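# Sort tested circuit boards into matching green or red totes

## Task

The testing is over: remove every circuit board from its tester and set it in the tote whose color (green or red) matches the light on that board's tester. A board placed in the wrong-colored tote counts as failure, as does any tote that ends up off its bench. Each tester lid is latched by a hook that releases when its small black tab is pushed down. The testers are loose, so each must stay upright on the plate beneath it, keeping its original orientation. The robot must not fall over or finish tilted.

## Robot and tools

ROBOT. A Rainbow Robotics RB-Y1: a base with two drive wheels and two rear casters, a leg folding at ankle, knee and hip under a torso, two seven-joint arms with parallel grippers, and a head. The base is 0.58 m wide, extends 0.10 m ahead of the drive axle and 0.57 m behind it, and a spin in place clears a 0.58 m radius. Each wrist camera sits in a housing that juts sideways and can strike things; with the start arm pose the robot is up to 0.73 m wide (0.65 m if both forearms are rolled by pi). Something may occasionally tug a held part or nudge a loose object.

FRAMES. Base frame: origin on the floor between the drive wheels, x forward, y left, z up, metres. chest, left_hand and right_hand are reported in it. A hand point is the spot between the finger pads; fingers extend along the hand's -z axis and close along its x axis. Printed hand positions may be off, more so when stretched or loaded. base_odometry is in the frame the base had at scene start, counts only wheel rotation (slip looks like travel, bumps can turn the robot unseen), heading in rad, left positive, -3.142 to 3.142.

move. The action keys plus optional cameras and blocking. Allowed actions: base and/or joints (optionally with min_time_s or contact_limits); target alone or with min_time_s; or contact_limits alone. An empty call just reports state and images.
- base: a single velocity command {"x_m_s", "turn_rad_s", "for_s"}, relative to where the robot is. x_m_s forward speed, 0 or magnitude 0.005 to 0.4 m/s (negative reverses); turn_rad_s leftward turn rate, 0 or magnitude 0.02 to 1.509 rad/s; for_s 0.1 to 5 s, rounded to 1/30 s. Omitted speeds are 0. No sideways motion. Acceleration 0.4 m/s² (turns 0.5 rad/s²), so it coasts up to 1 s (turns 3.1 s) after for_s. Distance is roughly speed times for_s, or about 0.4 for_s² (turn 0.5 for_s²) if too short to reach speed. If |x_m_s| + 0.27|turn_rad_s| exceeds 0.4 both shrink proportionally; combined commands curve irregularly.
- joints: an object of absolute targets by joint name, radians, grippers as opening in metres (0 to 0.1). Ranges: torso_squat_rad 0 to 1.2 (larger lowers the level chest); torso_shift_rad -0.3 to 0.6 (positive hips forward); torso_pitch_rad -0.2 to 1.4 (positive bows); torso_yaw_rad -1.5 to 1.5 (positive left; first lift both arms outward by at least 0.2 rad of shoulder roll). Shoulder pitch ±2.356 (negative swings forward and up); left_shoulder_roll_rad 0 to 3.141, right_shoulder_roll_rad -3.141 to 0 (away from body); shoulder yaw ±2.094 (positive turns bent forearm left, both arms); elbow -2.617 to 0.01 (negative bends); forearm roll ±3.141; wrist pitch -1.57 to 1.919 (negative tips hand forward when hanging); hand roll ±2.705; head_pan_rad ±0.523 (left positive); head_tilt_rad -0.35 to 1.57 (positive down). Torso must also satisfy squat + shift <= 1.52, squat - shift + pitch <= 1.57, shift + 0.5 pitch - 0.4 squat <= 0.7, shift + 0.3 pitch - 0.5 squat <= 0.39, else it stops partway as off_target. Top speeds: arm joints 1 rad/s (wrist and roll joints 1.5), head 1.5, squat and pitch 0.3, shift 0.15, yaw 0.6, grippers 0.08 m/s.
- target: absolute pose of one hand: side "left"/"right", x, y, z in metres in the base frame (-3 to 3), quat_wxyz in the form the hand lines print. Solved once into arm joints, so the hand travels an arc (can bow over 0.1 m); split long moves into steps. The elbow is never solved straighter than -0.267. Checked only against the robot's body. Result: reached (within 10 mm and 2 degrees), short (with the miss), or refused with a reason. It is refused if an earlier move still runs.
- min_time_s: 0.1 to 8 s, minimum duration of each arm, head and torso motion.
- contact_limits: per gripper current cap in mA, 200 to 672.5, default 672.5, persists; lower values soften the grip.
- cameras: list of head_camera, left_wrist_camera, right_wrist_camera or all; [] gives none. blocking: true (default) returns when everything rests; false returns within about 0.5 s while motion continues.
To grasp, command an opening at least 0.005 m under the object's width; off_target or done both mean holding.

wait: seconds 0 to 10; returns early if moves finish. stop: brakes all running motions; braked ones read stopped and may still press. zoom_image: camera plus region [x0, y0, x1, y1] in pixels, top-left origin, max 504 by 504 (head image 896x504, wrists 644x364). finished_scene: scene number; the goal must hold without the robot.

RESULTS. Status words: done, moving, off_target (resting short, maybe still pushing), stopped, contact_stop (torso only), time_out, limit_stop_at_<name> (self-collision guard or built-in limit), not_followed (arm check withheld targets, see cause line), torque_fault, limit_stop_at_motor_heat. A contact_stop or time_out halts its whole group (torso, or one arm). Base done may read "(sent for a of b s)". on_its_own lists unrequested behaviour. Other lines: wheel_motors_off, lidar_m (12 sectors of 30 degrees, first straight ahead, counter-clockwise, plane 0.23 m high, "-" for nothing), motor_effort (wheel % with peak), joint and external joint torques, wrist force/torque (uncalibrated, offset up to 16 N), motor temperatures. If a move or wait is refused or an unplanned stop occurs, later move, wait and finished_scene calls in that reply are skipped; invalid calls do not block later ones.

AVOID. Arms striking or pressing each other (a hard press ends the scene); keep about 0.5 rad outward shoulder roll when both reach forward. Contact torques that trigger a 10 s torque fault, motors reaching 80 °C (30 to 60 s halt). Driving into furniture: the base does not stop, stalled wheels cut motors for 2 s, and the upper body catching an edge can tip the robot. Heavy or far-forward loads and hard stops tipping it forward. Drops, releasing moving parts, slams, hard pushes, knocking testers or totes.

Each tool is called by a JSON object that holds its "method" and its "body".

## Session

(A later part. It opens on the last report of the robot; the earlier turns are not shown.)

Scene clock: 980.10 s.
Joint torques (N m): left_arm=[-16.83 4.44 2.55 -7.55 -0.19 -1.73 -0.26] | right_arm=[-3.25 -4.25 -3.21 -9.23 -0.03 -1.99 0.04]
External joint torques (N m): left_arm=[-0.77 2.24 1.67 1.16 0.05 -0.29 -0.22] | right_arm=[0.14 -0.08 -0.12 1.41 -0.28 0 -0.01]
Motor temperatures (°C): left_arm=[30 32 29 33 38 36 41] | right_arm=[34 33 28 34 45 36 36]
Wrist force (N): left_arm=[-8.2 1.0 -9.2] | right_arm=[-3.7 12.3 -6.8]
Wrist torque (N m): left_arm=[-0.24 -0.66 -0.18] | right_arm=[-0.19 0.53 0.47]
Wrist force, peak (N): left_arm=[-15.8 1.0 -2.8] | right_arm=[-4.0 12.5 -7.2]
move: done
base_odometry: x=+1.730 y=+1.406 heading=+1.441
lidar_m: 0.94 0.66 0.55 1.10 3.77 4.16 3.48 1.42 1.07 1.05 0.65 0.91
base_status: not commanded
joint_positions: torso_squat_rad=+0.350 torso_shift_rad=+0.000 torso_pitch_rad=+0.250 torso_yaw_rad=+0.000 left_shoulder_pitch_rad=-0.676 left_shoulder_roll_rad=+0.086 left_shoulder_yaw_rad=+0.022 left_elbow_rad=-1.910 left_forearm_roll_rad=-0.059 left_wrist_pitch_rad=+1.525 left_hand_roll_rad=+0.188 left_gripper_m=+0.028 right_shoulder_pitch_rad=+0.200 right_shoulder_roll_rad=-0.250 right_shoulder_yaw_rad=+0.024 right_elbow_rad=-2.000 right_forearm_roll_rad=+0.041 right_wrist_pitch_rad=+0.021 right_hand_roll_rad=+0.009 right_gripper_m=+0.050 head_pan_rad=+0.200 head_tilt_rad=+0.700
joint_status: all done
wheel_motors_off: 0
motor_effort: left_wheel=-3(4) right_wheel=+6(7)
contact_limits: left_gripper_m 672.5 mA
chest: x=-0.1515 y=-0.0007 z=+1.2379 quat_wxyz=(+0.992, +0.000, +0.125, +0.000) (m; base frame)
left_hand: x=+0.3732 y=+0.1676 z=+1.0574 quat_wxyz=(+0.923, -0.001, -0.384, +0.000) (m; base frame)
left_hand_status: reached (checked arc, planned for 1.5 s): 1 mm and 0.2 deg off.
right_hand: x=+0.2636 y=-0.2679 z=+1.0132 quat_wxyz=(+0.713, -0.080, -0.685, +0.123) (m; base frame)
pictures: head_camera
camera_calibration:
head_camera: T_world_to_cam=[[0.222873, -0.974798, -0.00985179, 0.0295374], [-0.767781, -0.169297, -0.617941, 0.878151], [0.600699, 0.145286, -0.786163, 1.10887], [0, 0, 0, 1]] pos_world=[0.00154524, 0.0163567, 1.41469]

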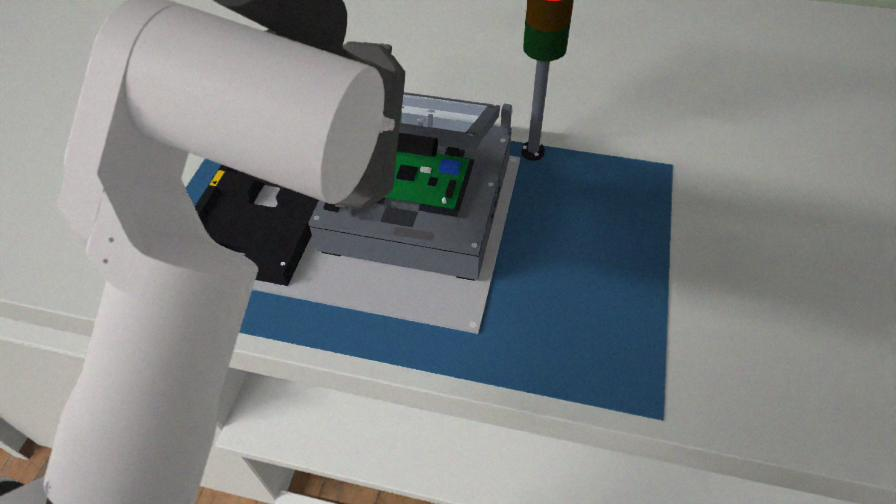

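{"method": "move", "body": {"target": {"side":"left","x":0.428,"y":0.168,"z":1.117,"quat_wxyz":[0.966,0,-0.259,0]}, "min_time_s": 1.5, "cameras": []}}

{"method": "move", "body": {"target": {"side":"left","x":0.508,"y":0.168,"z":1.149,"quat_wxyz":[0.991,0,-0.131,0]}, "min_time_s": 1.5, "cameras": ["left_wrist_camera","head_camera"]}}

{"method": "move", "body": {"base": {"x_m_s":0.1,"for_s":0.6667}, "cameras": ["left_wrist_camera","head_camera"]}}

Scene clock: 989.23 s.
Joint torques (N m): left_arm=[-21.95 7.36 1.84 -7.13 0.02 -1.11 -0.22] | right_arm=[-3.25 -3.88 -2.88 -9.27 0.01 -2.09 0.08]
External joint torques (N m): left_arm=[0.13 1.04 0.91 1.18 0.16 -0.05 -0.19] | right_arm=[0.14 0.3 0.21 1.37 -0.24 -0.1 0.03]
Motor temperatures (°C): left_arm=[30 32 29 33 38 36 41] | right_arm=[34 33 28 34 45 36 36]
Wrist force (N): left_arm=[-5.7 1.9 -10.2] | right_arm=[-3.6 12.5 -7.1]
Wrist torque (N m): left_arm=[-0.18 -0.65 -0.22] | right_arm=[-0.23 0.53 0.48]
Wrist force, peak (N): left_arm=[-8.6 2.1 -12.0] | right_arm=[-3.9 12.7 -6.9]
move: done
base_odometry: x=+1.730 y=+1.406 heading=+1.441
lidar_m: 0.94 0.67 0.56 1.11 3.77 4.15 3.48 1.42 1.07 1.04 0.65 0.91
base_status: not commanded
joint_positions: torso_squat_rad=+0.350 torso_shift_rad=+0.000 torso_pitch_rad=+0.250 torso_yaw_rad=+0.000 left_shoulder_pitch_rad=-1.187 left_shoulder_roll_rad=+0.187 left_shoulder_yaw_rad=+0.170 left_elbow_rad=-1.399 left_forearm_roll_rad=+0.035 left_wrist_pitch_rad=+1.780 left_hand_roll_rad=+0.159 left_gripper_m=+0.028 right_shoulder_pitch_rad=+0.200 right_shoulder_roll_rad=-0.250 right_shoulder_yaw_rad=+0.024 right_elbow_rad=-2.000 right_forearm_roll_rad=+0.041 right_wrist_pitch_rad=+0.021 right_hand_roll_rad=+0.009 right_gripper_m=+0.050 head_pan_rad=+0.200 head_tilt_rad=+0.700
joint_status: all done
wheel_motors_off: 0
motor_effort: left_wheel=-3(4) right_wheel=+5(7)
contact_limits: left_gripper_m 672.5 mA
chest: x=-0.1515 y=-0.0007 z=+1.2379 quat_wxyz=(+0.992, +0.000, +0.125, +0.000) (m; base frame)
left_hand: x=+0.4279 y=+0.1678 z=+1.1169 quat_wxyz=(+0.966, +0.000, -0.259, +0.000) (m; base frame)
left_hand_status: reached (checked arc, planned for 1.5 s): 0 mm and 0.0 deg off.
right_hand: x=+0.2636 y=-0.2679 z=+1.0132 quat_wxyz=(+0.713, -0.080, -0.685, +0.123) (m; base frame)
pictures: none
No camera images: "cameras" was empty.

Scene clock: 991.43 s.
Joint torques (N m): left_arm=[-24.35 9.55 0.83 -8.24 0.31 -1.33 -0.07] | right_arm=[-3.2 -4.21 -3 -9.27 -0.05 -1.87 0.07]
External joint torques (N m): left_arm=[1.82 0.32 0.73 1.43 0.35 -0.33 -0.05] | right_arm=[0.19 -0.04 0.09 1.36 -0.3 0.11 0.02]
Motor temperatures (°C): left_arm=[30 32 29 33 38 36 41] | right_arm=[34 33 28 34 45 36 36]
Wrist force (N): left_arm=[-5.1 1.9 -10.0] | right_arm=[-3.6 12.1 -6.8]
Wrist torque (N m): left_arm=[-0.22 -0.63 -0.19] | right_arm=[-0.16 0.53 0.48]
Wrist force, peak (N): left_arm=[2.1 3.1 22.1] | right_arm=[-3.7 12.9 -7.3]
move: short
base_odometry: x=+1.730 y=+1.406 heading=+1.441
lidar_m: 0.94 0.66 0.56 1.10 3.77 4.16 3.49 1.43 1.07 1.04 0.65 0.92
base_status: not commanded
joint_positions: torso_squat_rad=+0.350 torso_shift_rad=+0.000 torso_pitch_rad=+0.250 torso_yaw_rad=+0.000 left_shoulder_pitch_rad=-1.777 left_shoulder_roll_rad=+0.344 left_shoulder_yaw_rad=+0.239 left_elbow_rad=-0.267 left_forearm_roll_rad=+0.073 left_wrist_pitch_rad=+1.298 left_hand_roll_rad=+0.100 left_gripper_m=+0.028 right_shoulder_pitch_rad=+0.200 right_shoulder_roll_rad=-0.250 right_shoulder_yaw_rad=+0.024 right_elbow_rad=-2.000 right_forearm_roll_rad=+0.041 right_wrist_pitch_rad=+0.021 right_hand_roll_rad=+0.009 right_gripper_m=+0.050 head_pan_rad=+0.200 head_tilt_rad=+0.700
joint_status: all done
wheel_motors_off: 0
motor_effort: left_wheel=-4(6) right_wheel=+4(7)
contact_limits: left_gripper_m 672.5 mA
chest: x=-0.1515 y=-0.0007 z=+1.2379 quat_wxyz=(+0.992, +0.000, +0.125, +0.000) (m; base frame)
left_hand: x=+0.5073 y=+0.1680 z=+1.1491 quat_wxyz=(+0.971, -0.010, -0.239, -0.001) (m; base frame)
left_hand_status: short (checked arc, as near as the solve gets, planned for 1.5 s): 1 mm and 12.6 deg off. The place is met; only the turn is off.
right_hand: x=+0.2636 y=-0.2679 z=+1.0132 quat_wxyz=(+0.713, -0.080, -0.685, +0.123) (m; base frame)
pictures: head_camera, left_wrist_camera
camera_calibration:
head_camera: T_world_to_cam=[[0.222878, -0.974797, -0.00984148, 0.0295278], [-0.767774, -0.169305, -0.617947, 0.878174], [0.600706, 0.145283, -0.786158, 1.10886], [0, 0, 0, 1]] pos_world=[0.00155939, 0.0163651, 1.4147]
left_wrist_camera: T_world_to_cam=[[0.891854, 0.0170508, 0.452001, -0.976019], [-0.215336, -0.862779, 0.457431, -0.237187], [0.397777, -0.505293, -0.765802, 0.832081], [0, 0, 0, 1]] pos_world=[0.488409, 0.232446, 1.18687]

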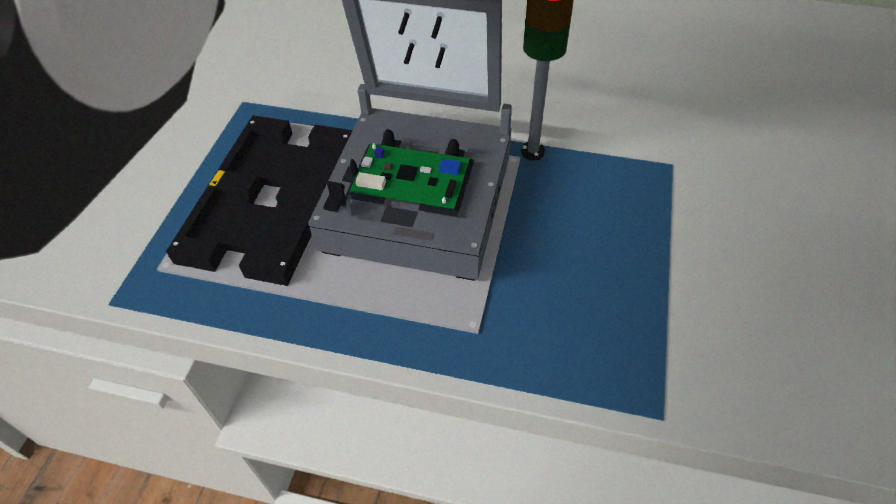

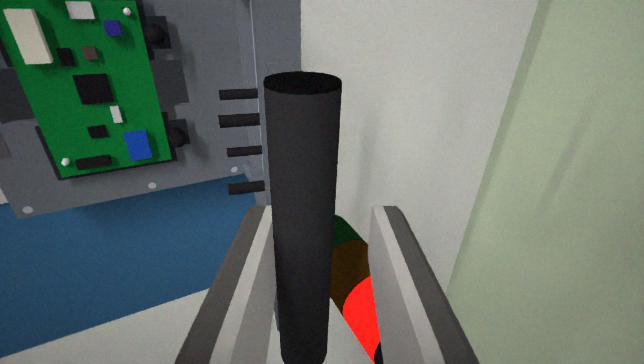

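Scene clock: 992.67 s.
Joint torques (N m): left_arm=[-25.85 9.33 1.03 -9.37 0.16 -1.61 -0.08] | right_arm=[-3.07 -3.92 -2.87 -9.23 0.05 -1.99 -0.01]
External joint torques (N m): left_arm=[0.33 0.1 0.93 0.3 0.2 -0.61 -0.05] | right_arm=[0.32 0.26 0.21 1.41 -0.2 -0.01 -0.06]
Motor temperatures (°C): left_arm=[30 32 29 33 38 36 41] | right_arm=[34 33 28 34 45 36 36]
Wrist force (N): left_arm=[-6.1 2.1 -10.5] | right_arm=[-3.6 12.4 -6.9]
Wrist torque (N m): left_arm=[-0.23 -0.62 -0.20] | right_arm=[-0.22 0.53 0.47]
Wrist force, peak (N): left_arm=[-9.4 1.3 -12.9] | right_arm=[-4.1 12.5 -7.4]
move: done
base_odometry: x=+1.738 y=+1.472 heading=+1.441
lidar_m: 0.87 0.67 0.52 0.94 3.76 4.22 3.50 1.43 1.07 1.04 0.63 0.91
base_status: done (sent for 0.67 of 0.67 s)
joint_positions: torso_squat_rad=+0.350 torso_shift_rad=+0.000 torso_pitch_rad=+0.250 torso_yaw_rad=+0.000 left_shoulder_pitch_rad=-1.777 left_shoulder_roll_rad=+0.344 left_shoulder_yaw_rad=+0.239 left_elbow_rad=-0.267 left_forearm_roll_rad=+0.073 left_wrist_pitch_rad=+1.298 left_hand_roll_rad=+0.100 left_gripper_m=+0.028 right_shoulder_pitch_rad=+0.200 right_shoulder_roll_rad=-0.250 right_shoulder_yaw_rad=+0.024 right_elbow_rad=-2.000 right_forearm_roll_rad=+0.041 right_wrist_pitch_rad=+0.021 right_hand_roll_rad=+0.009 right_gripper_m=+0.050 head_pan_rad=+0.200 head_tilt_rad=+0.700
joint_status: not commanded
wheel_motors_off: 0
motor_effort: left_wheel=-4(19) right_wheel=+1(25)
contact_limits: left_gripper_m 672.5 mA
chest: x=-0.1514 y=-0.0007 z=+1.2379 quat_wxyz=(+0.992, +0.000, +0.125, +0.000) (m; base frame)
left_hand: x=+0.5073 y=+0.1681 z=+1.1486 quat_wxyz=(+0.971, -0.010, -0.238, -0.001) (m; base frame)
right_hand: x=+0.2637 y=-0.2679 z=+1.0131 quat_wxyz=(+0.713, -0.080, -0.685, +0.123) (m; base frame)
pictures: head_camera, left_wrist_camera
camera_calibration:
head_camera: T_world_to_cam=[[0.222875, -0.974797, -0.00988715, 0.0295599], [-0.767904, -0.169306, -0.617786, 0.878033], [0.600542, 0.145282, -0.786284, 1.10892], [0, 0, 0, 1]] pos_world=[0.00170514, 0.0163655, 1.41465]
left_wrist_camera: T_world_to_cam=[[0.89226, 0.0171692, 0.451195, -0.975079], [-0.214794, -0.862825, 0.457598, -0.23735], [0.397159, -0.50521, -0.766177, 0.832498], [0, 0, 0, 1]] pos_world=[0.488409, 0.232537, 1.1864]

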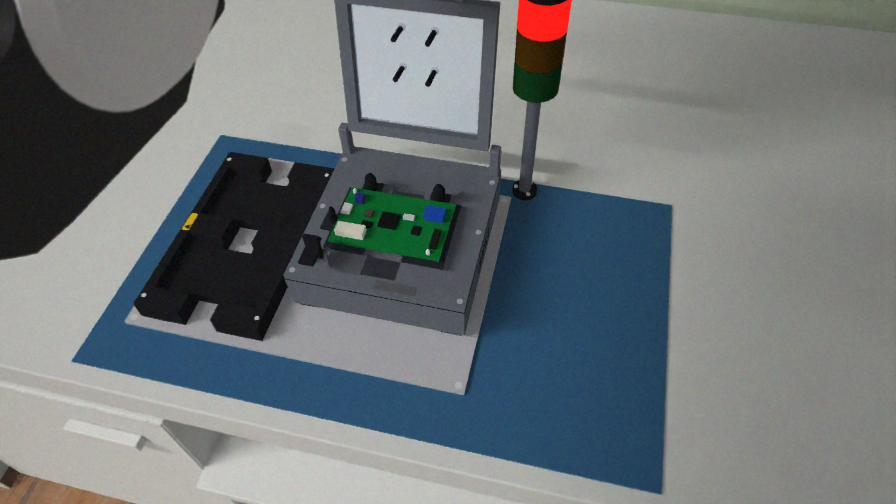

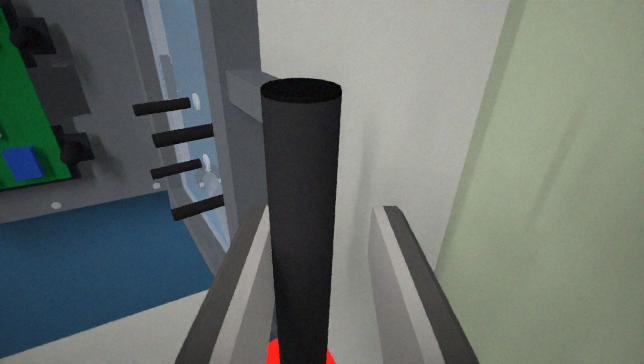

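{"method": "move", "body": {"target": {"side":"left","x":0.5,"y":0.168,"z":1.2,"quat_wxyz":[0.971,-0.01,-0.238,0]}, "min_time_s": 1.2, "cameras": ["head_camera"]}}

{"method": "move", "body": {"target": {"side":"left","x":0.402,"y":0.165,"z":1.14,"quat_wxyz":[0.991,0,-0.131,0]}, "min_time_s": 1.5, "cameras": ["head_camera"]}}

{"method": "move", "body": {"joints": {"left_gripper_m":0.086}, "cameras": []}}

{"method": "move", "body": {"target": {"side":"left","x":0.402,"y":0.155,"z":1.03,"quat_wxyz":[1,0,0,0]}, "min_time_s": 1.2, "cameras": ["left_wrist_camera"]}}

Scene clock: 1002.60 s.
Joint torques (N m): left_arm=[-25.15 10.12 1.46 -9.27 0.3 -0.63 0.45] | right_arm=[-3.22 -3.91 -3.19 -9.35 -0.02 -2.04 0.04]
External joint torques (N m): left_arm=[0.82 0.99 1.35 0.3 0.34 0.36 0.48] | right_arm=[0.17 0.27 -0.1 1.28 -0.27 -0.06 -0.02]
Motor temperatures (°C): left_arm=[30 32 29 33 38 36 41] | right_arm=[34 33 28 34 45 36 36]
Wrist force (N): left_arm=[-5.2 1.8 -9.9] | right_arm=[-3.4 12.3 -6.8]
Wrist torque (N m): left_arm=[-0.19 -0.64 -0.17] | right_arm=[-0.20 0.55 0.47]
Wrist force, peak (N): left_arm=[-9.7 1.7 -13.0] | right_arm=[-3.7 12.6 -7.7]
move: done
base_odometry: x=+1.738 y=+1.472 heading=+1.441
lidar_m: 0.87 0.67 0.52 0.93 3.77 4.22 3.50 1.44 1.07 1.04 0.62 0.91
base_status: not commanded
joint_positions: torso_squat_rad=+0.350 torso_shift_rad=+0.000 torso_pitch_rad=+0.250 torso_yaw_rad=+0.000 left_shoulder_pitch_rad=-1.864 left_shoulder_roll_rad=+0.374 left_shoulder_yaw_rad=+0.240 left_elbow_rad=-0.277 left_forearm_roll_rad=+0.074 left_wrist_pitch_rad=+1.404 left_hand_roll_rad=+0.102 left_gripper_m=+0.028 right_shoulder_pitch_rad=+0.200 right_shoulder_roll_rad=-0.250 right_shoulder_yaw_rad=+0.024 right_elbow_rad=-2.000 right_forearm_roll_rad=+0.041 right_wrist_pitch_rad=+0.021 right_hand_roll_rad=+0.009 right_gripper_m=+0.050 head_pan_rad=+0.200 head_tilt_rad=+0.700
joint_status: all done
wheel_motors_off: 0
motor_effort: left_wheel=-4(6) right_wheel=+0(2)
contact_limits: left_gripper_m 672.5 mA
chest: x=-0.1514 y=-0.0007 z=+1.2379 quat_wxyz=(+0.992, +0.000, +0.125, +0.000) (m; base frame)
left_hand: x=+0.5002 y=+0.1679 z=+1.1999 quat_wxyz=(+0.972, -0.010, -0.236, +0.000) (m; base frame)
left_hand_status: reached (checked arc, planned for 1.2 s): 0 mm and 0.2 deg off.
right_hand: x=+0.2637 y=-0.2679 z=+1.0131 quat_wxyz=(+0.713, -0.080, -0.685, +0.123) (m; base frame)
pictures: head_camera
camera_calibration:
head_camera: T_world_to_cam=[[0.222875, -0.974797, -0.00988449, 0.0295586], [-0.767896, -0.169306, -0.617796, 0.87804], [0.600552, 0.145282, -0.786277, 1.10892], [0, 0, 0, 1]] pos_world=[0.00169384, 0.0163654, 1.41466]

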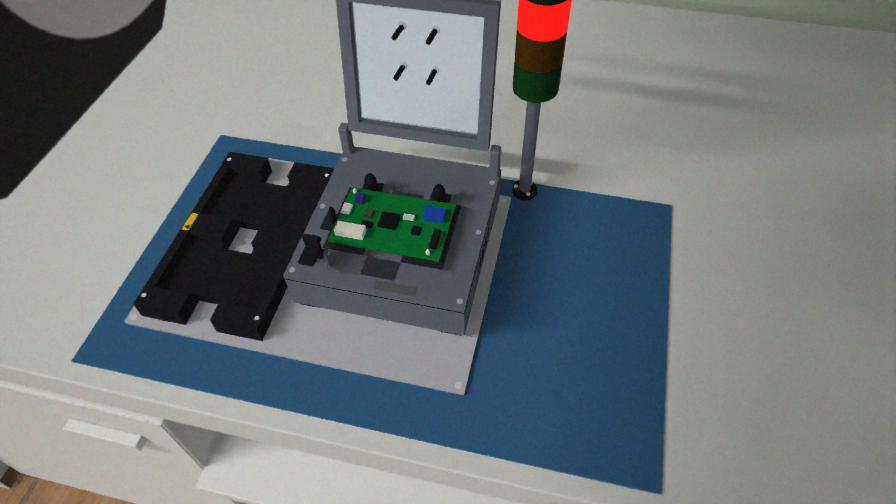

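Scene clock: 1004.43 s.
Joint torques (N m): left_arm=[-22.34 9.24 5.13 -6.34 -0.1 -0.52 0.07] | right_arm=[-3.37 -4.01 -3.06 -9.23 0.01 -2.04 0.09]
External joint torques (N m): left_arm=[1.02 0.84 -0.44 -0.11 0.1 0.01 0.09] | right_arm=[0.01 0.16 0.03 1.41 -0.24 -0.06 0.03]
Motor temperatures (°C): left_arm=[30 32 29 33 38 35 41] | right_arm=[34 33 28 34 45 36 36]
Wrist force (N): left_arm=[-4.1 1.8 -10.4] | right_arm=[-3.6 12.5 -7.3]
Wrist torque (N m): left_arm=[-0.24 -0.61 -0.19] | right_arm=[-0.20 0.53 0.48]
Wrist force, peak (N): left_arm=[-4.7 1.7 -11.3] | right_arm=[-4.0 12.8 -7.3]
move: done
base_odometry: x=+1.738 y=+1.472 heading=+1.441
lidar_m: 0.87 0.67 0.53 0.94 3.77 4.21 3.50 1.43 1.07 1.04 0.63 0.91
base_status: not commanded
joint_positions: torso_squat_rad=+0.350 torso_shift_rad=+0.000 torso_pitch_rad=+0.250 torso_yaw_rad=+0.000 left_shoulder_pitch_rad=-1.405 left_shoulder_roll_rad=+0.526 left_shoulder_yaw_rad=-0.271 left_elbow_rad=-1.156 left_forearm_roll_rad=+0.664 left_wrist_pitch_rad=+1.897 left_hand_roll_rad=+0.475 left_gripper_m=+0.028 right_shoulder_pitch_rad=+0.200 right_shoulder_roll_rad=-0.250 right_shoulder_yaw_rad=+0.024 right_elbow_rad=-2.000 right_forearm_roll_rad=+0.041 right_wrist_pitch_rad=+0.021 right_hand_roll_rad=+0.009 right_gripper_m=+0.050 head_pan_rad=+0.200 head_tilt_rad=+0.700
joint_status: all done
wheel_motors_off: 0
motor_effort: left_wheel=-3(5) right_wheel=+2(3)
contact_limits: left_gripper_m 672.5 mA
chest: x=-0.1514 y=-0.0007 z=+1.2379 quat_wxyz=(+0.992, +0.000, +0.125, +0.000) (m; base frame)
left_hand: x=+0.4015 y=+0.1648 z=+1.1403 quat_wxyz=(+0.992, +0.000, -0.129, +0.000) (m; base frame)
left_hand_status: reached (checked arc, planned for 1.5 s): 1 mm and 0.2 deg off.
right_hand: x=+0.2636 y=-0.2679 z=+1.0131 quat_wxyz=(+0.713, -0.080, -0.685, +0.123) (m; base frame)
pictures: head_camera
camera_calibration:
head_camera: T_world_to_cam=[[0.222857, -0.974801, -0.00986764, 0.0295418], [-0.767854, -0.169291, -0.617852, 0.878086], [0.600612, 0.14527, -0.786233, 1.1089], [0, 0, 0, 1]] pos_world=[0.00164023, 0.0163601, 1.41467]

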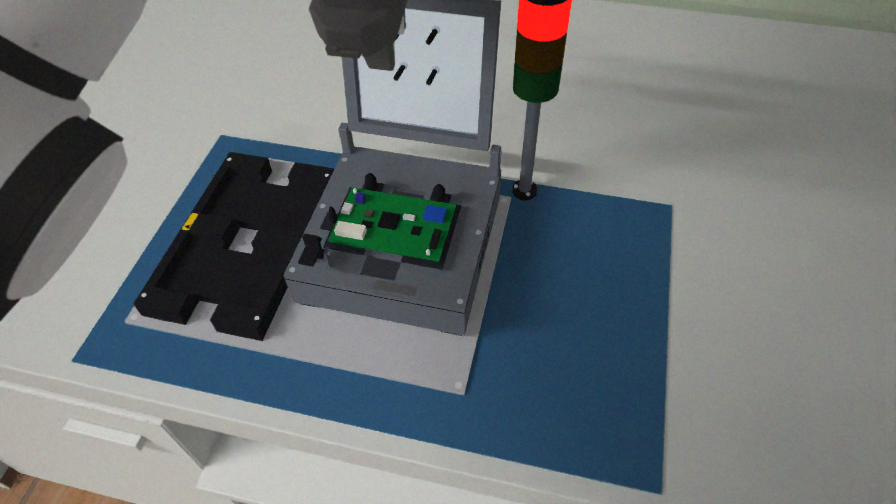

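Scene clock: 1005.60 s.
Joint torques (N m): left_arm=[-22.28 9.28 5.24 -6.3 -0.07 -0.53 0.1] | right_arm=[-3.25 -4.11 -3.15 -9.26 0.07 -1.96 0.08]
External joint torques (N m): left_arm=[1.08 0.89 -0.33 -0.07 0.13 0 0.12] | right_arm=[0.13 0.07 -0.06 1.37 -0.18 0.02 0.03]
Motor temperatures (°C): left_arm=[30 32 29 33 38 35 41] | right_arm=[34 33 28 34 45 36 36]
Wrist force (N): left_arm=[-3.9 1.8 -10.5] | right_arm=[-3.8 12.5 -6.8]
Wrist torque (N m): left_arm=[-0.25 -0.58 -0.18] | right_arm=[-0.19 0.50 0.48]
Wrist force, peak (N): left_arm=[-4.1 1.9 -10.9] | right_arm=[-3.7 12.7 -6.9]
move: done
base_odometry: x=+1.738 y=+1.472 heading=+1.441
lidar_m: 0.87 0.66 0.52 0.94 3.76 4.21 3.50 1.41 1.07 1.04 0.63 0.91
base_status: not commanded
joint_positions: torso_squat_rad=+0.350 torso_shift_rad=+0.000 torso_pitch_rad=+0.250 torso_yaw_rad=+0.000 left_shoulder_pitch_rad=-1.405 left_shoulder_roll_rad=+0.526 left_shoulder_yaw_rad=-0.271 left_elbow_rad=-1.156 left_forearm_roll_rad=+0.664 left_wrist_pitch_rad=+1.897 left_hand_roll_rad=+0.475 left_gripper_m=+0.086 right_shoulder_pitch_rad=+0.200 right_shoulder_roll_rad=-0.250 right_shoulder_yaw_rad=+0.024 right_elbow_rad=-2.000 right_forearm_roll_rad=+0.041 right_wrist_pitch_rad=+0.021 right_hand_roll_rad=+0.009 right_gripper_m=+0.050 head_pan_rad=+0.200 head_tilt_rad=+0.700
joint_status: all done
wheel_motors_off: 0
motor_effort: left_wheel=-6(6) right_wheel=+0(3)
contact_limits: left_gripper_m 672.5 mA
chest: x=-0.1514 y=-0.0007 z=+1.2379 quat_wxyz=(+0.992, +0.000, +0.125, +0.000) (m; base frame)
left_hand: x=+0.4015 y=+0.1648 z=+1.1403 quat_wxyz=(+0.992, +0.000, -0.129, +0.000) (m; base frame)
right_hand: x=+0.2636 y=-0.2679 z=+1.0131 quat_wxyz=(+0.713, -0.080, -0.685, +0.123) (m; base frame)
pictures: none
No camera images: "cameras" was empty.

Scene clock: 1007.60 s.
Joint torques (N m): left_arm=[-23.68 7.75 0.3 -5.86 0.14 -0.11 0.14] | right_arm=[-3.33 -4.01 -3.07 -9.33 0.01 -2.02 0.07]
External joint torques (N m): left_arm=[1.49 -0.89 -1.24 1.1 0.12 0.03 0.14] | right_arm=[0.06 0.17 0.02 1.31 -0.24 -0.04 0.01]
Motor temperatures (°C): left_arm=[30 32 29 33 38 35 41] | right_arm=[34 33 28 34 45 36 36]
Wrist force (N): left_arm=[-2.3 1.8 -10.6] | right_arm=[-3.6 12.2 -7.0]
Wrist torque (N m): left_arm=[-0.24 -0.47 -0.18] | right_arm=[-0.17 0.53 0.48]
Wrist force, peak (N): left_arm=[-4.9 2.9 -10.8] | right_arm=[-3.8 12.7 -7.2]
move: done
base_odometry: x=+1.738 y=+1.472 heading=+1.441
lidar_m: 0.87 0.66 0.53 0.94 3.76 4.21 3.49 1.42 1.07 1.04 0.63 0.91
base_status: not commanded
joint_positions: torso_squat_rad=+0.350 torso_shift_rad=+0.000 torso_pitch_rad=+0.250 torso_yaw_rad=+0.000 left_shoulder_pitch_rad=-1.627 left_shoulder_roll_rad=+0.328 left_shoulder_yaw_rad=-0.330 left_elbow_rad=-0.267 left_forearm_roll_rad=+0.654 left_wrist_pitch_rad=+1.559 left_hand_roll_rad=+0.204 left_gripper_m=+0.086 right_shoulder_pitch_rad=+0.200 right_shoulder_roll_rad=-0.250 right_shoulder_yaw_rad=+0.024 right_elbow_rad=-2.000 right_forearm_roll_rad=+0.041 right_wrist_pitch_rad=+0.021 right_hand_roll_rad=+0.009 right_gripper_m=+0.050 head_pan_rad=+0.200 head_tilt_rad=+0.700
joint_status: all done
wheel_motors_off: 0
motor_effort: left_wheel=-4(6) right_wheel=+2(4)
contact_limits: left_gripper_m 672.5 mA
chest: x=-0.1515 y=-0.0007 z=+1.2379 quat_wxyz=(+0.992, +0.000, +0.125, +0.000) (m; base frame)
left_hand: x=+0.4016 y=+0.1550 z=+1.0302 quat_wxyz=(+1.000, -0.001, -0.009, +0.000) (m; base frame)
left_hand_status: reached (checked arc, as near as the solve gets, planned for 1.2 s): 0 mm and 1.1 deg off.
right_hand: x=+0.2636 y=-0.2679 z=+1.0131 quat_wxyz=(+0.713, -0.080, -0.685, +0.123) (m; base frame)
pictures: left_wrist_camera
camera_calibration:
left_wrist_camera: T_world_to_cam=[[0.999862, 0.0153843, 0.00628345, -0.411731], [0.0103179, -0.871116, 0.49097, -0.340654], [0.0130268, -0.490837, -0.871154, 1.03731], [0, 0, 0, 1]] pos_world=[0.401676, 0.218734, 1.07349]

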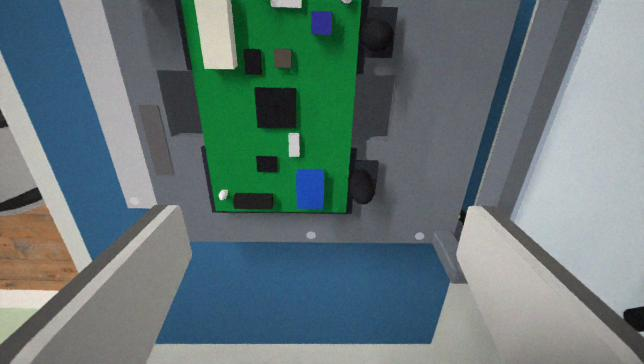

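{"method": "move", "body": {"target": {"side":"left","x":0.381,"y":0.162,"z":0.985,"quat_wxyz":[1,0,0,0]}, "min_time_s": 1.2, "cameras": ["left_wrist_camera"]}}

Scene clock: 1024.83 s.
Joint torques (N m): left_arm=[-22.34 8.55 1.48 -7.08 0.19 0.23 0.3] | right_arm=[-3.2 -4.01 -2.93 -9.33 -0.03 -2.06 0.09]
External joint torques (N m): left_arm=[1.91 0.45 -1.48 -0.08 0.17 0.29 0.3] | right_arm=[0.18 0.16 0.16 1.3 -0.28 -0.07 0.03]
Motor temperatures (°C): left_arm=[31 32 29 33 38 35 41] | right_arm=[34 33 28 34 45 36 36]
Wrist force (N): left_arm=[-2.1 1.8 -10.7] | right_arm=[-3.7 12.6 -6.9]
Wrist torque (N m): left_arm=[-0.21 -0.44 -0.18] | right_arm=[-0.21 0.50 0.46]
Wrist force, peak (N): left_arm=[-2.3 1.7 -11.3] | right_arm=[-3.7 12.8 -6.9]
move: done
base_odometry: x=+1.738 y=+1.472 heading=+1.441
lidar_m: 0.87 0.66 0.53 0.94 3.77 4.22 3.49 1.43 1.08 1.04 0.63 0.90
base_status: not commanded
joint_positions: torso_squat_rad=+0.350 torso_shift_rad=+0.000 torso_pitch_rad=+0.250 torso_yaw_rad=+0.000 left_shoulder_pitch_rad=-1.412 left_shoulder_roll_rad=+0.354 left_shoulder_yaw_rad=-0.339 left_elbow_rad=-0.552 left_forearm_roll_rad=+0.648 left_wrist_pitch_rad=+1.625 left_hand_roll_rad=+0.284 left_gripper_m=+0.086 right_shoulder_pitch_rad=+0.200 right_shoulder_roll_rad=-0.250 right_shoulder_yaw_rad=+0.024 right_elbow_rad=-2.000 right_forearm_roll_rad=+0.041 right_wrist_pitch_rad=+0.021 right_hand_roll_rad=+0.009 right_gripper_m=+0.050 head_pan_rad=+0.200 head_tilt_rad=+0.700
joint_status: all done
wheel_motors_off: 0
motor_effort: left_wheel=-3(6) right_wheel=+2(3)
contact_limits: left_gripper_m 672.5 mA
chest: x=-0.1515 y=-0.0007 z=+1.2379 quat_wxyz=(+0.992, +0.000, +0.125, +0.000) (m; base frame)
left_hand: x=+0.3806 y=+0.1620 z=+0.9852 quat_wxyz=(+1.000, +0.001, +0.008, +0.000) (m; base frame)
left_hand_status: reached (checked arc, planned for 1.2 s): 0 mm and 1.0 deg off.
right_hand: x=+0.2636 y=-0.2679 z=+1.0131 quat_wxyz=(+0.713, -0.080, -0.685, +0.123) (m; base frame)
pictures: left_wrist_camera
camera_calibration:
left_wrist_camera: T_world_to_cam=[[0.99947, 0.0148401, -0.0289909, -0.355591], [0.0270749, -0.873337, 0.486364, -0.313729], [-0.0181011, -0.486891, -0.873275, 1.01509], [0, 0, 0, 1]] pos_world=[0.382271, 0.225523, 1.02873]

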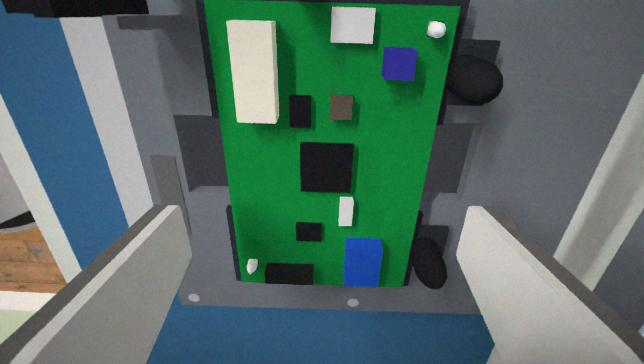

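{"method": "move", "body": {"target": {"side":"left","x":0.381,"y":0.16,"z":0.955,"quat_wxyz":[1,0,0,0]}, "min_time_s": 0.8, "cameras": ["left_wrist_camera"]}}

{"method": "move", "body": {"target": {"side":"left","x":0.381,"y":0.16,"z":0.943,"quat_wxyz":[1,0,0,0]}, "min_time_s": 0.8, "cameras": ["left_wrist_camera"]}}

Scene clock: 1033.57 s.
Joint torques (N m): left_arm=[-21.81 5.95 1.48 -5.46 0.06 -0.37 -0.28] | right_arm=[-3.16 -3.97 -2.81 -9.22 -0.07 -2.07 -0.03]
External joint torques (N m): left_arm=[2.24 -1.92 -1.16 1.52 0.04 -0.27 -0.28] | right_arm=[0.23 0.21 0.27 1.42 -0.32 -0.09 -0.08]
Motor temperatures (°C): left_arm=[31 32 29 33 38 35 41] | right_arm=[34 33 28 34 45 36 36]
Wrist force (N): left_arm=[-2.4 1.8 -11.1] | right_arm=[-3.6 12.3 -7.0]
Wrist torque (N m): left_arm=[-0.19 -0.47 -0.20] | right_arm=[-0.19 0.54 0.46]
Wrist force, peak (N): left_arm=[-2.3 1.7 -11.2] | right_arm=[-3.7 12.6 -7.3]
move: done
base_odometry: x=+1.738 y=+1.472 heading=+1.441
lidar_m: 0.87 0.67 0.53 0.94 3.76 4.22 3.50 1.42 1.08 1.04 0.63 0.91
base_status: not commanded
joint_positions: torso_squat_rad=+0.350 torso_shift_rad=+0.000 torso_pitch_rad=+0.250 torso_yaw_rad=+0.000 left_shoulder_pitch_rad=-1.387 left_shoulder_roll_rad=+0.325 left_shoulder_yaw_rad=-0.348 left_elbow_rad=-0.492 left_forearm_roll_rad=+0.634 left_wrist_pitch_rad=+1.525 left_hand_roll_rad=+0.270 left_gripper_m=+0.086 right_shoulder_pitch_rad=+0.200 right_shoulder_roll_rad=-0.250 right_shoulder_yaw_rad=+0.024 right_elbow_rad=-2.000 right_forearm_roll_rad=+0.041 right_wrist_pitch_rad=+0.021 right_hand_roll_rad=+0.009 right_gripper_m=+0.050 head_pan_rad=+0.200 head_tilt_rad=+0.700
joint_status: all done
wheel_motors_off: 0
motor_effort: left_wheel=-4(6) right_wheel=+2(3)
contact_limits: left_gripper_m 672.5 mA
chest: x=-0.1515 y=-0.0007 z=+1.2379 quat_wxyz=(+0.992, +0.000, +0.125, +0.000) (m; base frame)
left_hand: x=+0.3809 y=+0.1602 z=+0.9554 quat_wxyz=(+1.000, +0.000, -0.002, +0.000) (m; base frame)
left_hand_status: reached (checked arc, planned for 0.8 s): 0 mm and 0.2 deg off.
right_hand: x=+0.2636 y=-0.2679 z=+1.0131 quat_wxyz=(+0.713, -0.080, -0.685, +0.123) (m; base frame)
pictures: left_wrist_camera
camera_calibration:
left_wrist_camera: T_world_to_cam=[[0.999838, 0.0157635, -0.00871339, -0.376335], [0.0180111, -0.872258, 0.488714, -0.299763], [0.000103504, -0.488792, -0.8724, 0.980736], [0, 0, 0, 1]] pos_world=[0.381572, 0.223837, 0.998814]

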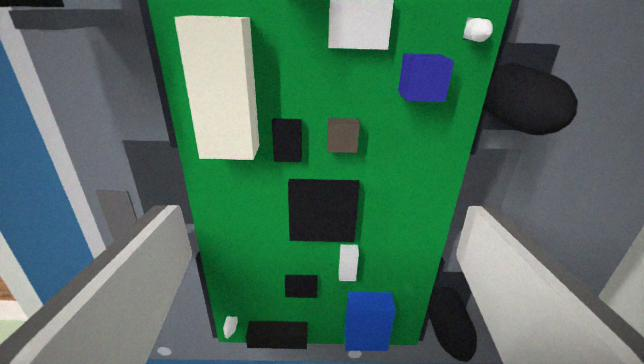

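Scene clock: 1034.70 s.
Joint torques (N m): left_arm=[-6.45 -1.06 0.14 -0.76 0.17 -5.76 0.23] | right_arm=[-3.48 -3.94 -2.85 -9.33 -0.03 -1.98 0.07]
External joint torques (N m): left_arm=[17.73 -8.97 -1.95 6.11 0.17 -5.64 0.23] | right_arm=[-0.05 0.23 0.24 1.31 -0.28 0.01 0.02]
Motor temperatures (°C): left_arm=[31 32 29 33 38 35 41] | right_arm=[34 33 28 34 45 36 36]
Wrist force (N): left_arm=[-13.5 9.2 41.8] | right_arm=[-3.8 12.3 -7.0]
Wrist torque (N m): left_arm=[-0.40 2.46 -0.63] | right_arm=[-0.19 0.50 0.47]
Wrist force, peak (N): left_arm=[-15.7 7.9 45.0] | right_arm=[-3.7 12.7 -7.2]
move: done
base_odometry: x=+1.738 y=+1.472 heading=+1.441
lidar_m: 0.88 0.67 0.52 0.94 3.76 4.22 3.50 1.43 1.07 1.04 0.63 0.90
base_status: not commanded
joint_positions: torso_squat_rad=+0.350 torso_shift_rad=-0.001 torso_pitch_rad=+0.248 torso_yaw_rad=+0.000 left_shoulder_pitch_rad=-1.420 left_shoulder_roll_rad=+0.302 left_shoulder_yaw_rad=-0.348 left_elbow_rad=-0.384 left_forearm_roll_rad=+0.632 left_wrist_pitch_rad=+1.458 left_hand_roll_rad=+0.236 left_gripper_m=+0.086 right_shoulder_pitch_rad=+0.200 right_shoulder_roll_rad=-0.250 right_shoulder_yaw_rad=+0.024 right_elbow_rad=-2.000 right_forearm_roll_rad=+0.041 right_wrist_pitch_rad=+0.021 right_hand_roll_rad=+0.009 right_gripper_m=+0.050 head_pan_rad=+0.200 head_tilt_rad=+0.700
joint_status: all done
wheel_motors_off: 0
motor_effort: left_wheel=-4(6) right_wheel=+3(4)
contact_limits: left_gripper_m 672.5 mA
chest: x=-0.1525 y=-0.0009 z=+1.2380 quat_wxyz=(+0.992, +0.001, +0.124, +0.000) (m; base frame)
left_hand: x=+0.3819 y=+0.1602 z=+0.9469 quat_wxyz=(+1.000, +0.000, -0.005, +0.000) (m; base frame)
left_hand_status: reached (checked arc, planned for 0.8 s): 4 mm and 0.6 deg off.
right_hand: x=+0.2631 y=-0.2679 z=+1.0139 quat_wxyz=(+0.713, -0.080, -0.686, +0.123) (m; base frame)
pictures: left_wrist_camera
camera_calibration:
left_wrist_camera: T_world_to_cam=[[0.999877, 0.0155035, -0.00254647, -0.383292], [0.0147712, -0.872397, 0.488574, -0.294205], [0.0053531, -0.488552, -0.872519, 0.971434], [0, 0, 0, 1]] pos_world=[0.38239, 0.223875, 0.990359]

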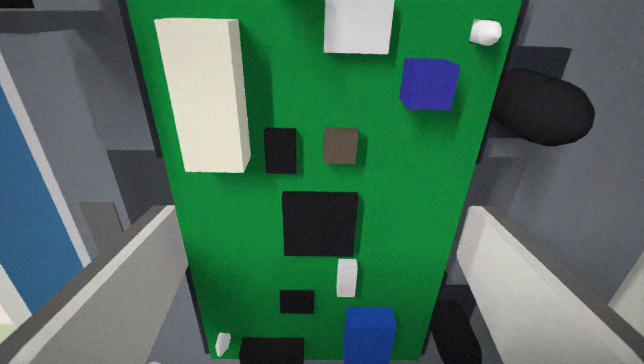

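{"method": "move", "body": {"target": {"side":"left","x":0.381,"y":0.16,"z":0.96,"quat_wxyz":[1,0,0,0]}, "min_time_s": 0.6, "cameras": []}}

{"method": "move", "body": {"target": {"side":"left","x":0.381,"y":0.17,"z":0.958,"quat_wxyz":[1,0,0,0]}, "min_time_s": 0.6, "cameras": ["left_wrist_camera"]}}

{"method": "move", "body": {"target": {"side":"left","x":0.381,"y":0.17,"z":0.945,"quat_wxyz":[1,0,0,0]}, "min_time_s": 0.8, "cameras": ["left_wrist_camera"]}}

Scene clock: 1047.67 s.
Joint torques (N m): left_arm=[-23.35 8.92 3.27 -6.82 0.41 0.21 0.43] | right_arm=[-3.04 -3.73 -3.25 -9.2 0.03 -2.02 0.09]
External joint torques (N m): left_arm=[0.9 0.94 1.02 0.09 0.39 0.3 0.43] | right_arm=[0.35 0.44 -0.17 1.44 -0.22 -0.04 0.04]
Motor temperatures (°C): left_arm=[30 32 29 33 38 35 41] | right_arm=[34 33 28 34 45 36 36]
Wrist force (N): left_arm=[-3.3 1.7 -10.8] | right_arm=[-3.8 12.4 -7.0]
Wrist torque (N m): left_arm=[-0.21 -0.57 -0.20] | right_arm=[-0.21 0.50 0.47]
Wrist force, peak (N): left_arm=[-14.2 9.0 42.5] | right_arm=[-3.7 12.8 -7.1]
move: done
base_odometry: x=+1.738 y=+1.472 heading=+1.441
lidar_m: 0.87 0.67 0.52 0.94 3.75 4.22 3.50 1.43 1.07 1.04 0.62 0.90
base_status: not commanded
joint_positions: torso_squat_rad=+0.350 torso_shift_rad=+0.000 torso_pitch_rad=+0.250 torso_yaw_rad=+0.000 left_shoulder_pitch_rad=-1.429 left_shoulder_roll_rad=+0.314 left_shoulder_yaw_rad=-0.345 left_elbow_rad=-0.415 left_forearm_roll_rad=+0.637 left_wrist_pitch_rad=+1.508 left_hand_roll_rad=+0.245 left_gripper_m=+0.086 right_shoulder_pitch_rad=+0.200 right_shoulder_roll_rad=-0.250 right_shoulder_yaw_rad=+0.024 right_elbow_rad=-2.000 right_forearm_roll_rad=+0.041 right_wrist_pitch_rad=+0.021 right_hand_roll_rad=+0.009 right_gripper_m=+0.050 head_pan_rad=+0.200 head_tilt_rad=+0.700
joint_status: all done
wheel_motors_off: 0
motor_effort: left_wheel=-4(5) right_wheel=+3(5)
contact_limits: left_gripper_m 672.5 mA
chest: x=-0.1516 y=-0.0008 z=+1.2379 quat_wxyz=(+0.992, +0.001, +0.125, +0.000) (m; base frame)
left_hand: x=+0.3818 y=+0.1599 z=+0.9585 quat_wxyz=(+1.000, +0.000, +0.002, +0.000) (m; base frame)
left_hand_status: reached (checked arc, planned for 0.6 s): 2 mm and 0.3 deg off.
right_hand: x=+0.2636 y=-0.2680 z=+1.0132 quat_wxyz=(+0.713, -0.080, -0.685, +0.123) (m; base frame)
pictures: none
No camera images: "cameras" was empty.

Scene clock: 1048.60 s.
Joint torques (N m): left_arm=[-21.8 8.64 3.58 -7.02 0.43 0.2 -0.25] | right_arm=[-3.15 -3.83 -2.93 -9.3 -0.01 -2.03 0.13]
External joint torques (N m): left_arm=[2.33 0.53 1.08 -0.09 0.41 0.28 -0.25] | right_arm=[0.25 0.34 0.16 1.33 -0.26 -0.04 0.08]
Motor temperatures (°C): left_arm=[30 32 29 33 38 35 41] | right_arm=[34 33 28 34 45 36 36]
Wrist force (N): left_arm=[-3.1 1.5 -10.9] | right_arm=[-3.9 12.4 -7.0]
Wrist torque (N m): left_arm=[-0.20 -0.56 -0.18] | right_arm=[-0.20 0.48 0.47]
Wrist force, peak (N): left_arm=[-2.9 1.5 -11.3] | right_arm=[-3.8 12.7 -7.1]
move: done
base_odometry: x=+1.738 y=+1.472 heading=+1.441
lidar_m: 0.87 0.67 0.52 0.94 3.77 4.22 3.50 1.41 1.07 1.04 0.62 0.90
base_status: not commanded
joint_positions: torso_squat_rad=+0.350 torso_shift_rad=+0.000 torso_pitch_rad=+0.250 torso_yaw_rad=+0.000 left_shoulder_pitch_rad=-1.400 left_shoulder_roll_rad=+0.338 left_shoulder_yaw_rad=-0.343 left_elbow_rad=-0.462 left_forearm_roll_rad=+0.640 left_wrist_pitch_rad=+1.527 left_hand_roll_rad=+0.242 left_gripper_m=+0.086 right_shoulder_pitch_rad=+0.200 right_shoulder_roll_rad=-0.250 right_shoulder_yaw_rad=+0.024 right_elbow_rad=-2.000 right_forearm_roll_rad=+0.041 right_wrist_pitch_rad=+0.021 right_hand_roll_rad=+0.009 right_gripper_m=+0.050 head_pan_rad=+0.200 head_tilt_rad=+0.700
joint_status: all done
wheel_motors_off: 0
motor_effort: left_wheel=-4(5) right_wheel=+4(4)
contact_limits: left_gripper_m 672.5 mA
chest: x=-0.1516 y=-0.0008 z=+1.2379 quat_wxyz=(+0.992, +0.000, +0.125, +0.000) (m; base frame)
left_hand: x=+0.3810 y=+0.1699 z=+0.9580 quat_wxyz=(+1.000, +0.001, +0.003, +0.000) (m; base frame)
left_hand_status: reached (checked arc, planned for 0.6 s): 0 mm and 0.4 deg off.
right_hand: x=+0.2636 y=-0.2679 z=+1.0132 quat_wxyz=(+0.713, -0.080, -0.685, +0.123) (m; base frame)
pictures: left_wrist_camera
camera_calibration:
left_wrist_camera: T_world_to_cam=[[0.999708, 0.0149915, -0.0189315, -0.366668], [0.0223137, -0.873206, 0.48684, -0.29225], [-0.00923263, -0.48712, -0.873286, 0.991952], [0, 0, 0, 1]] pos_world=[0.38224, 0.233502, 1.0016]

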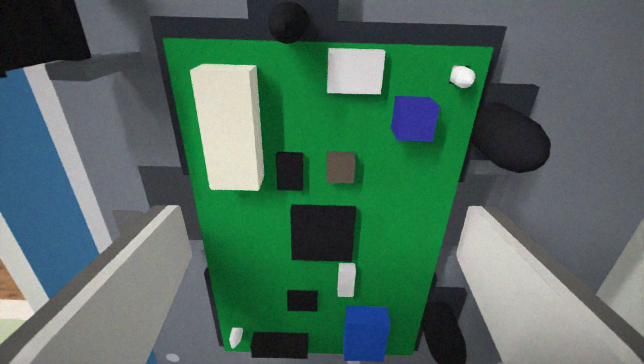

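Scene clock: 1049.73 s.
Joint torques (N m): left_arm=[-21.59 6 1 -5.42 0.03 -0.48 -0.26] | right_arm=[-3.13 -4.17 -3.16 -9.27 0 -2.02 0.05]
External joint torques (N m): left_arm=[2.44 -2.02 -1.37 1.48 0.02 -0.38 -0.26] | right_arm=[0.26 0 -0.07 1.36 -0.24 -0.04 0]
Motor temperatures (°C): left_arm=[30 32 29 33 38 35 41] | right_arm=[34 33 28 34 45 36 36]
Wrist force (N): left_arm=[-3.0 1.7 -10.9] | right_arm=[-3.7 12.4 -7.0]
Wrist torque (N m): left_arm=[-0.20 -0.55 -0.18] | right_arm=[-0.21 0.51 0.45]
Wrist force, peak (N): left_arm=[-3.3 1.9 -11.0] | right_arm=[-4.0 12.6 -7.1]
move: done
base_odometry: x=+1.738 y=+1.472 heading=+1.441
lidar_m: 0.87 0.67 0.52 0.94 3.77 4.22 3.50 1.42 1.07 1.04 0.63 0.90
base_status: not commanded
joint_positions: torso_squat_rad=+0.350 torso_shift_rad=+0.000 torso_pitch_rad=+0.250 torso_yaw_rad=+0.000 left_shoulder_pitch_rad=-1.388 left_shoulder_roll_rad=+0.327 left_shoulder_yaw_rad=-0.345 left_elbow_rad=-0.438 left_forearm_roll_rad=+0.636 left_wrist_pitch_rad=+1.486 left_hand_roll_rad=+0.235 left_gripper_m=+0.086 right_shoulder_pitch_rad=+0.200 right_shoulder_roll_rad=-0.250 right_shoulder_yaw_rad=+0.024 right_elbow_rad=-2.000 right_forearm_roll_rad=+0.041 right_wrist_pitch_rad=+0.021 right_hand_roll_rad=+0.009 right_gripper_m=+0.050 head_pan_rad=+0.200 head_tilt_rad=+0.700
joint_status: all done
wheel_motors_off: 0
motor_effort: left_wheel=-4(5) right_wheel=+3(4)
contact_limits: left_gripper_m 672.5 mA
chest: x=-0.1516 y=-0.0008 z=+1.2379 quat_wxyz=(+0.992, +0.000, +0.125, +0.000) (m; base frame)
left_hand: x=+0.3806 y=+0.1702 z=+0.9458 quat_wxyz=(+1.000, +0.000, -0.001, +0.000) (m; base frame)
left_hand_status: reached (checked arc, planned for 0.8 s): 1 mm and 0.1 deg off.
right_hand: x=+0.2636 y=-0.2679 z=+1.0132 quat_wxyz=(+0.713, -0.080, -0.685, +0.123) (m; base frame)
pictures: left_wrist_camera
camera_calibration:
left_wrist_camera: T_world_to_cam=[[0.999822, 0.0156576, -0.0105173, -0.374563], [0.0188003, -0.872323, 0.488569, -0.286499], [-0.00152468, -0.48868, -0.872462, 0.977916], [0, 0, 0, 1]] pos_world=[0.381373, 0.233832, 0.989229]

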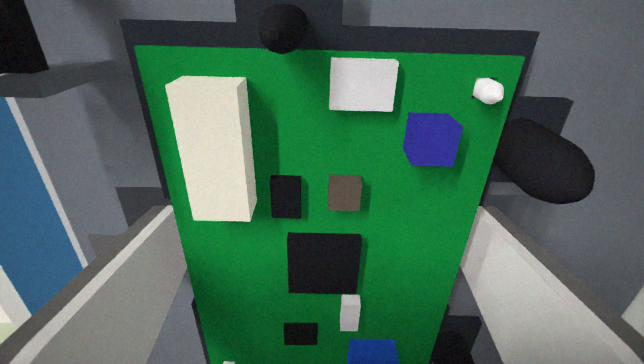

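{"method": "move", "body": {"target": {"side":"left","x":0.381,"y":0.170,"z":0.936,"quat_wxyz":[1,0,0,0]}, "cameras": []}}

{"method": "move", "body": {"target": {"side":"left","x":0.381,"y":0.170,"z":0.929,"quat_wxyz":[1,0,0,0]}, "cameras": ["left_wrist_camera"]}}

Scene clock: 1084.10 s.
Joint torques (N m): left_arm=[-22.79 6.94 1.19 -5.74 0.14 -0.18 -0.19] | right_arm=[-3.2 -4.03 -3.13 -9.38 0 -2.01 0.06]
External joint torques (N m): left_arm=[1.22 -1.04 -0.88 1.09 0.12 -0.07 -0.19] | right_arm=[0.19 0.14 -0.04 1.26 -0.25 -0.02 0.01]
Motor temperatures (°C): left_arm=[30 32 29 33 38 35 41] | right_arm=[34 33 28 34 45 36 36]
Wrist force (N): left_arm=[-3.0 1.6 -10.7] | right_arm=[-3.4 12.5 -6.8]
Wrist torque (N m): left_arm=[-0.19 -0.54 -0.20] | right_arm=[-0.21 0.56 0.47]
Wrist force, peak (N): left_arm=[-3.6 2.2 -11.4] | right_arm=[-3.7 12.6 -7.3]
move: done
base_odometry: x=+1.738 y=+1.472 heading=+1.441
lidar_m: 0.87 0.67 0.52 0.94 3.76 4.21 3.49 1.43 1.08 1.04 0.62 0.90
base_status: not commanded
joint_positions: torso_squat_rad=+0.350 torso_shift_rad=+0.000 torso_pitch_rad=+0.250 torso_yaw_rad=+0.000 left_shoulder_pitch_rad=-1.398 left_shoulder_roll_rad=+0.313 left_shoulder_yaw_rad=-0.346 left_elbow_rad=-0.381 left_forearm_roll_rad=+0.634 left_wrist_pitch_rad=+1.441 left_hand_roll_rad=+0.217 left_gripper_m=+0.086 right_shoulder_pitch_rad=+0.200 right_shoulder_roll_rad=-0.250 right_shoulder_yaw_rad=+0.024 right_elbow_rad=-2.000 right_forearm_roll_rad=+0.041 right_wrist_pitch_rad=+0.021 right_hand_roll_rad=+0.009 right_gripper_m=+0.050 head_pan_rad=+0.200 head_tilt_rad=+0.700
joint_status: all done
wheel_motors_off: 0
motor_effort: left_wheel=-4(6) right_wheel=+5(5)
contact_limits: left_gripper_m 672.5 mA
chest: x=-0.1516 y=-0.0007 z=+1.2379 quat_wxyz=(+0.992, +0.000, +0.125, +0.000) (m; base frame)
left_hand: x=+0.3803 y=+0.1703 z=+0.9364 quat_wxyz=(+1.000, +0.000, -0.003, +0.000) (m; base frame)
left_hand_status: reached (checked arc, planned for 0.3 s): 1 mm and 0.3 deg off.
right_hand: x=+0.2636 y=-0.2679 z=+1.0132 quat_wxyz=(+0.713, -0.080, -0.685, +0.123) (m; base frame)
pictures: none
No camera images: "cameras" was empty.

Scene clock: 1084.97 s.
Joint torques (N m): left_arm=[-22.76 6.63 1.36 -5.86 0.12 -0.21 -0.06] | right_arm=[-3.11 -4.16 -3.07 -9.26 0.01 -2.04 0.05]
External joint torques (N m): left_arm=[1.26 -1.33 -0.38 0.89 0.11 -0.1 -0.06] | right_arm=[0.28 0.01 0.01 1.38 -0.24 -0.05 -0.01]
Motor temperatures (°C): left_arm=[30 32 29 33 38 35 41] | right_arm=[34 33 28 34 45 36 36]
Wrist force (N): left_arm=[-3.0 1.6 -10.7] | right_arm=[-3.7 12.2 -7.0]
Wrist torque (N m): left_arm=[-0.21 -0.56 -0.20] | right_arm=[-0.17 0.52 0.46]
Wrist force, peak (N): left_arm=[-3.4 2.0 -11.2] | right_arm=[-4.0 12.7 -6.9]
move: done
base_odometry: x=+1.738 y=+1.472 heading=+1.441
lidar_m: 0.87 0.67 0.52 0.94 3.76 4.22 3.49 1.43 1.08 1.04 0.63 0.91
base_status: not commanded
joint_positions: torso_squat_rad=+0.350 torso_shift_rad=+0.000 torso_pitch_rad=+0.250 torso_yaw_rad=+0.000 left_shoulder_pitch_rad=-1.413 left_shoulder_roll_rad=+0.298 left_shoulder_yaw_rad=-0.346 left_elbow_rad=-0.319 left_forearm_roll_rad=+0.633 left_wrist_pitch_rad=+1.397 left_hand_roll_rad=+0.198 left_gripper_m=+0.086 right_shoulder_pitch_rad=+0.200 right_shoulder_roll_rad=-0.250 right_shoulder_yaw_rad=+0.024 right_elbow_rad=-2.000 right_forearm_roll_rad=+0.041 right_wrist_pitch_rad=+0.021 right_hand_roll_rad=+0.009 right_gripper_m=+0.050 head_pan_rad=+0.200 head_tilt_rad=+0.700
joint_status: all done
wheel_motors_off: 0
motor_effort: left_wheel=-3(5) right_wheel=+2(5)
contact_limits: left_gripper_m 672.5 mA
chest: x=-0.1515 y=-0.0007 z=+1.2379 quat_wxyz=(+0.992, +0.000, +0.125, +0.000) (m; base frame)
left_hand: x=+0.3803 y=+0.1703 z=+0.9294 quat_wxyz=(+1.000, +0.000, -0.005, +0.000) (m; base frame)
left_hand_status: reached (checked arc, planned for 0.3 s): 1 mm and 0.6 deg off.
right_hand: x=+0.2636 y=-0.2679 z=+1.0132 quat_wxyz=(+0.713, -0.080, -0.685, +0.123) (m; base frame)
pictures: left_wrist_camera
camera_calibration:
left_wrist_camera: T_world_to_cam=[[0.999876, 0.0156292, -0.00189467, -0.38251], [0.0145608, -0.872272, 0.488804, -0.276981], [0.00598695, -0.488771, -0.872391, 0.960779], [0, 0, 0, 1]] pos_world=[0.380744, 0.233976, 0.972841]

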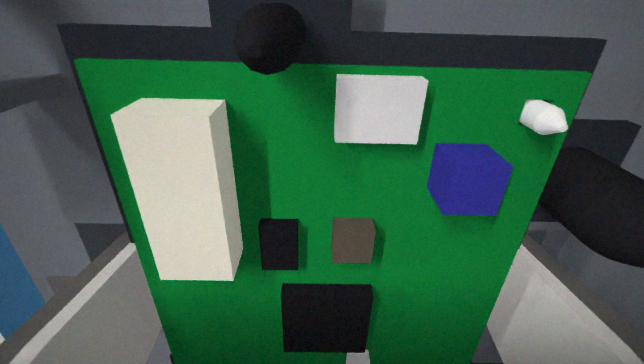

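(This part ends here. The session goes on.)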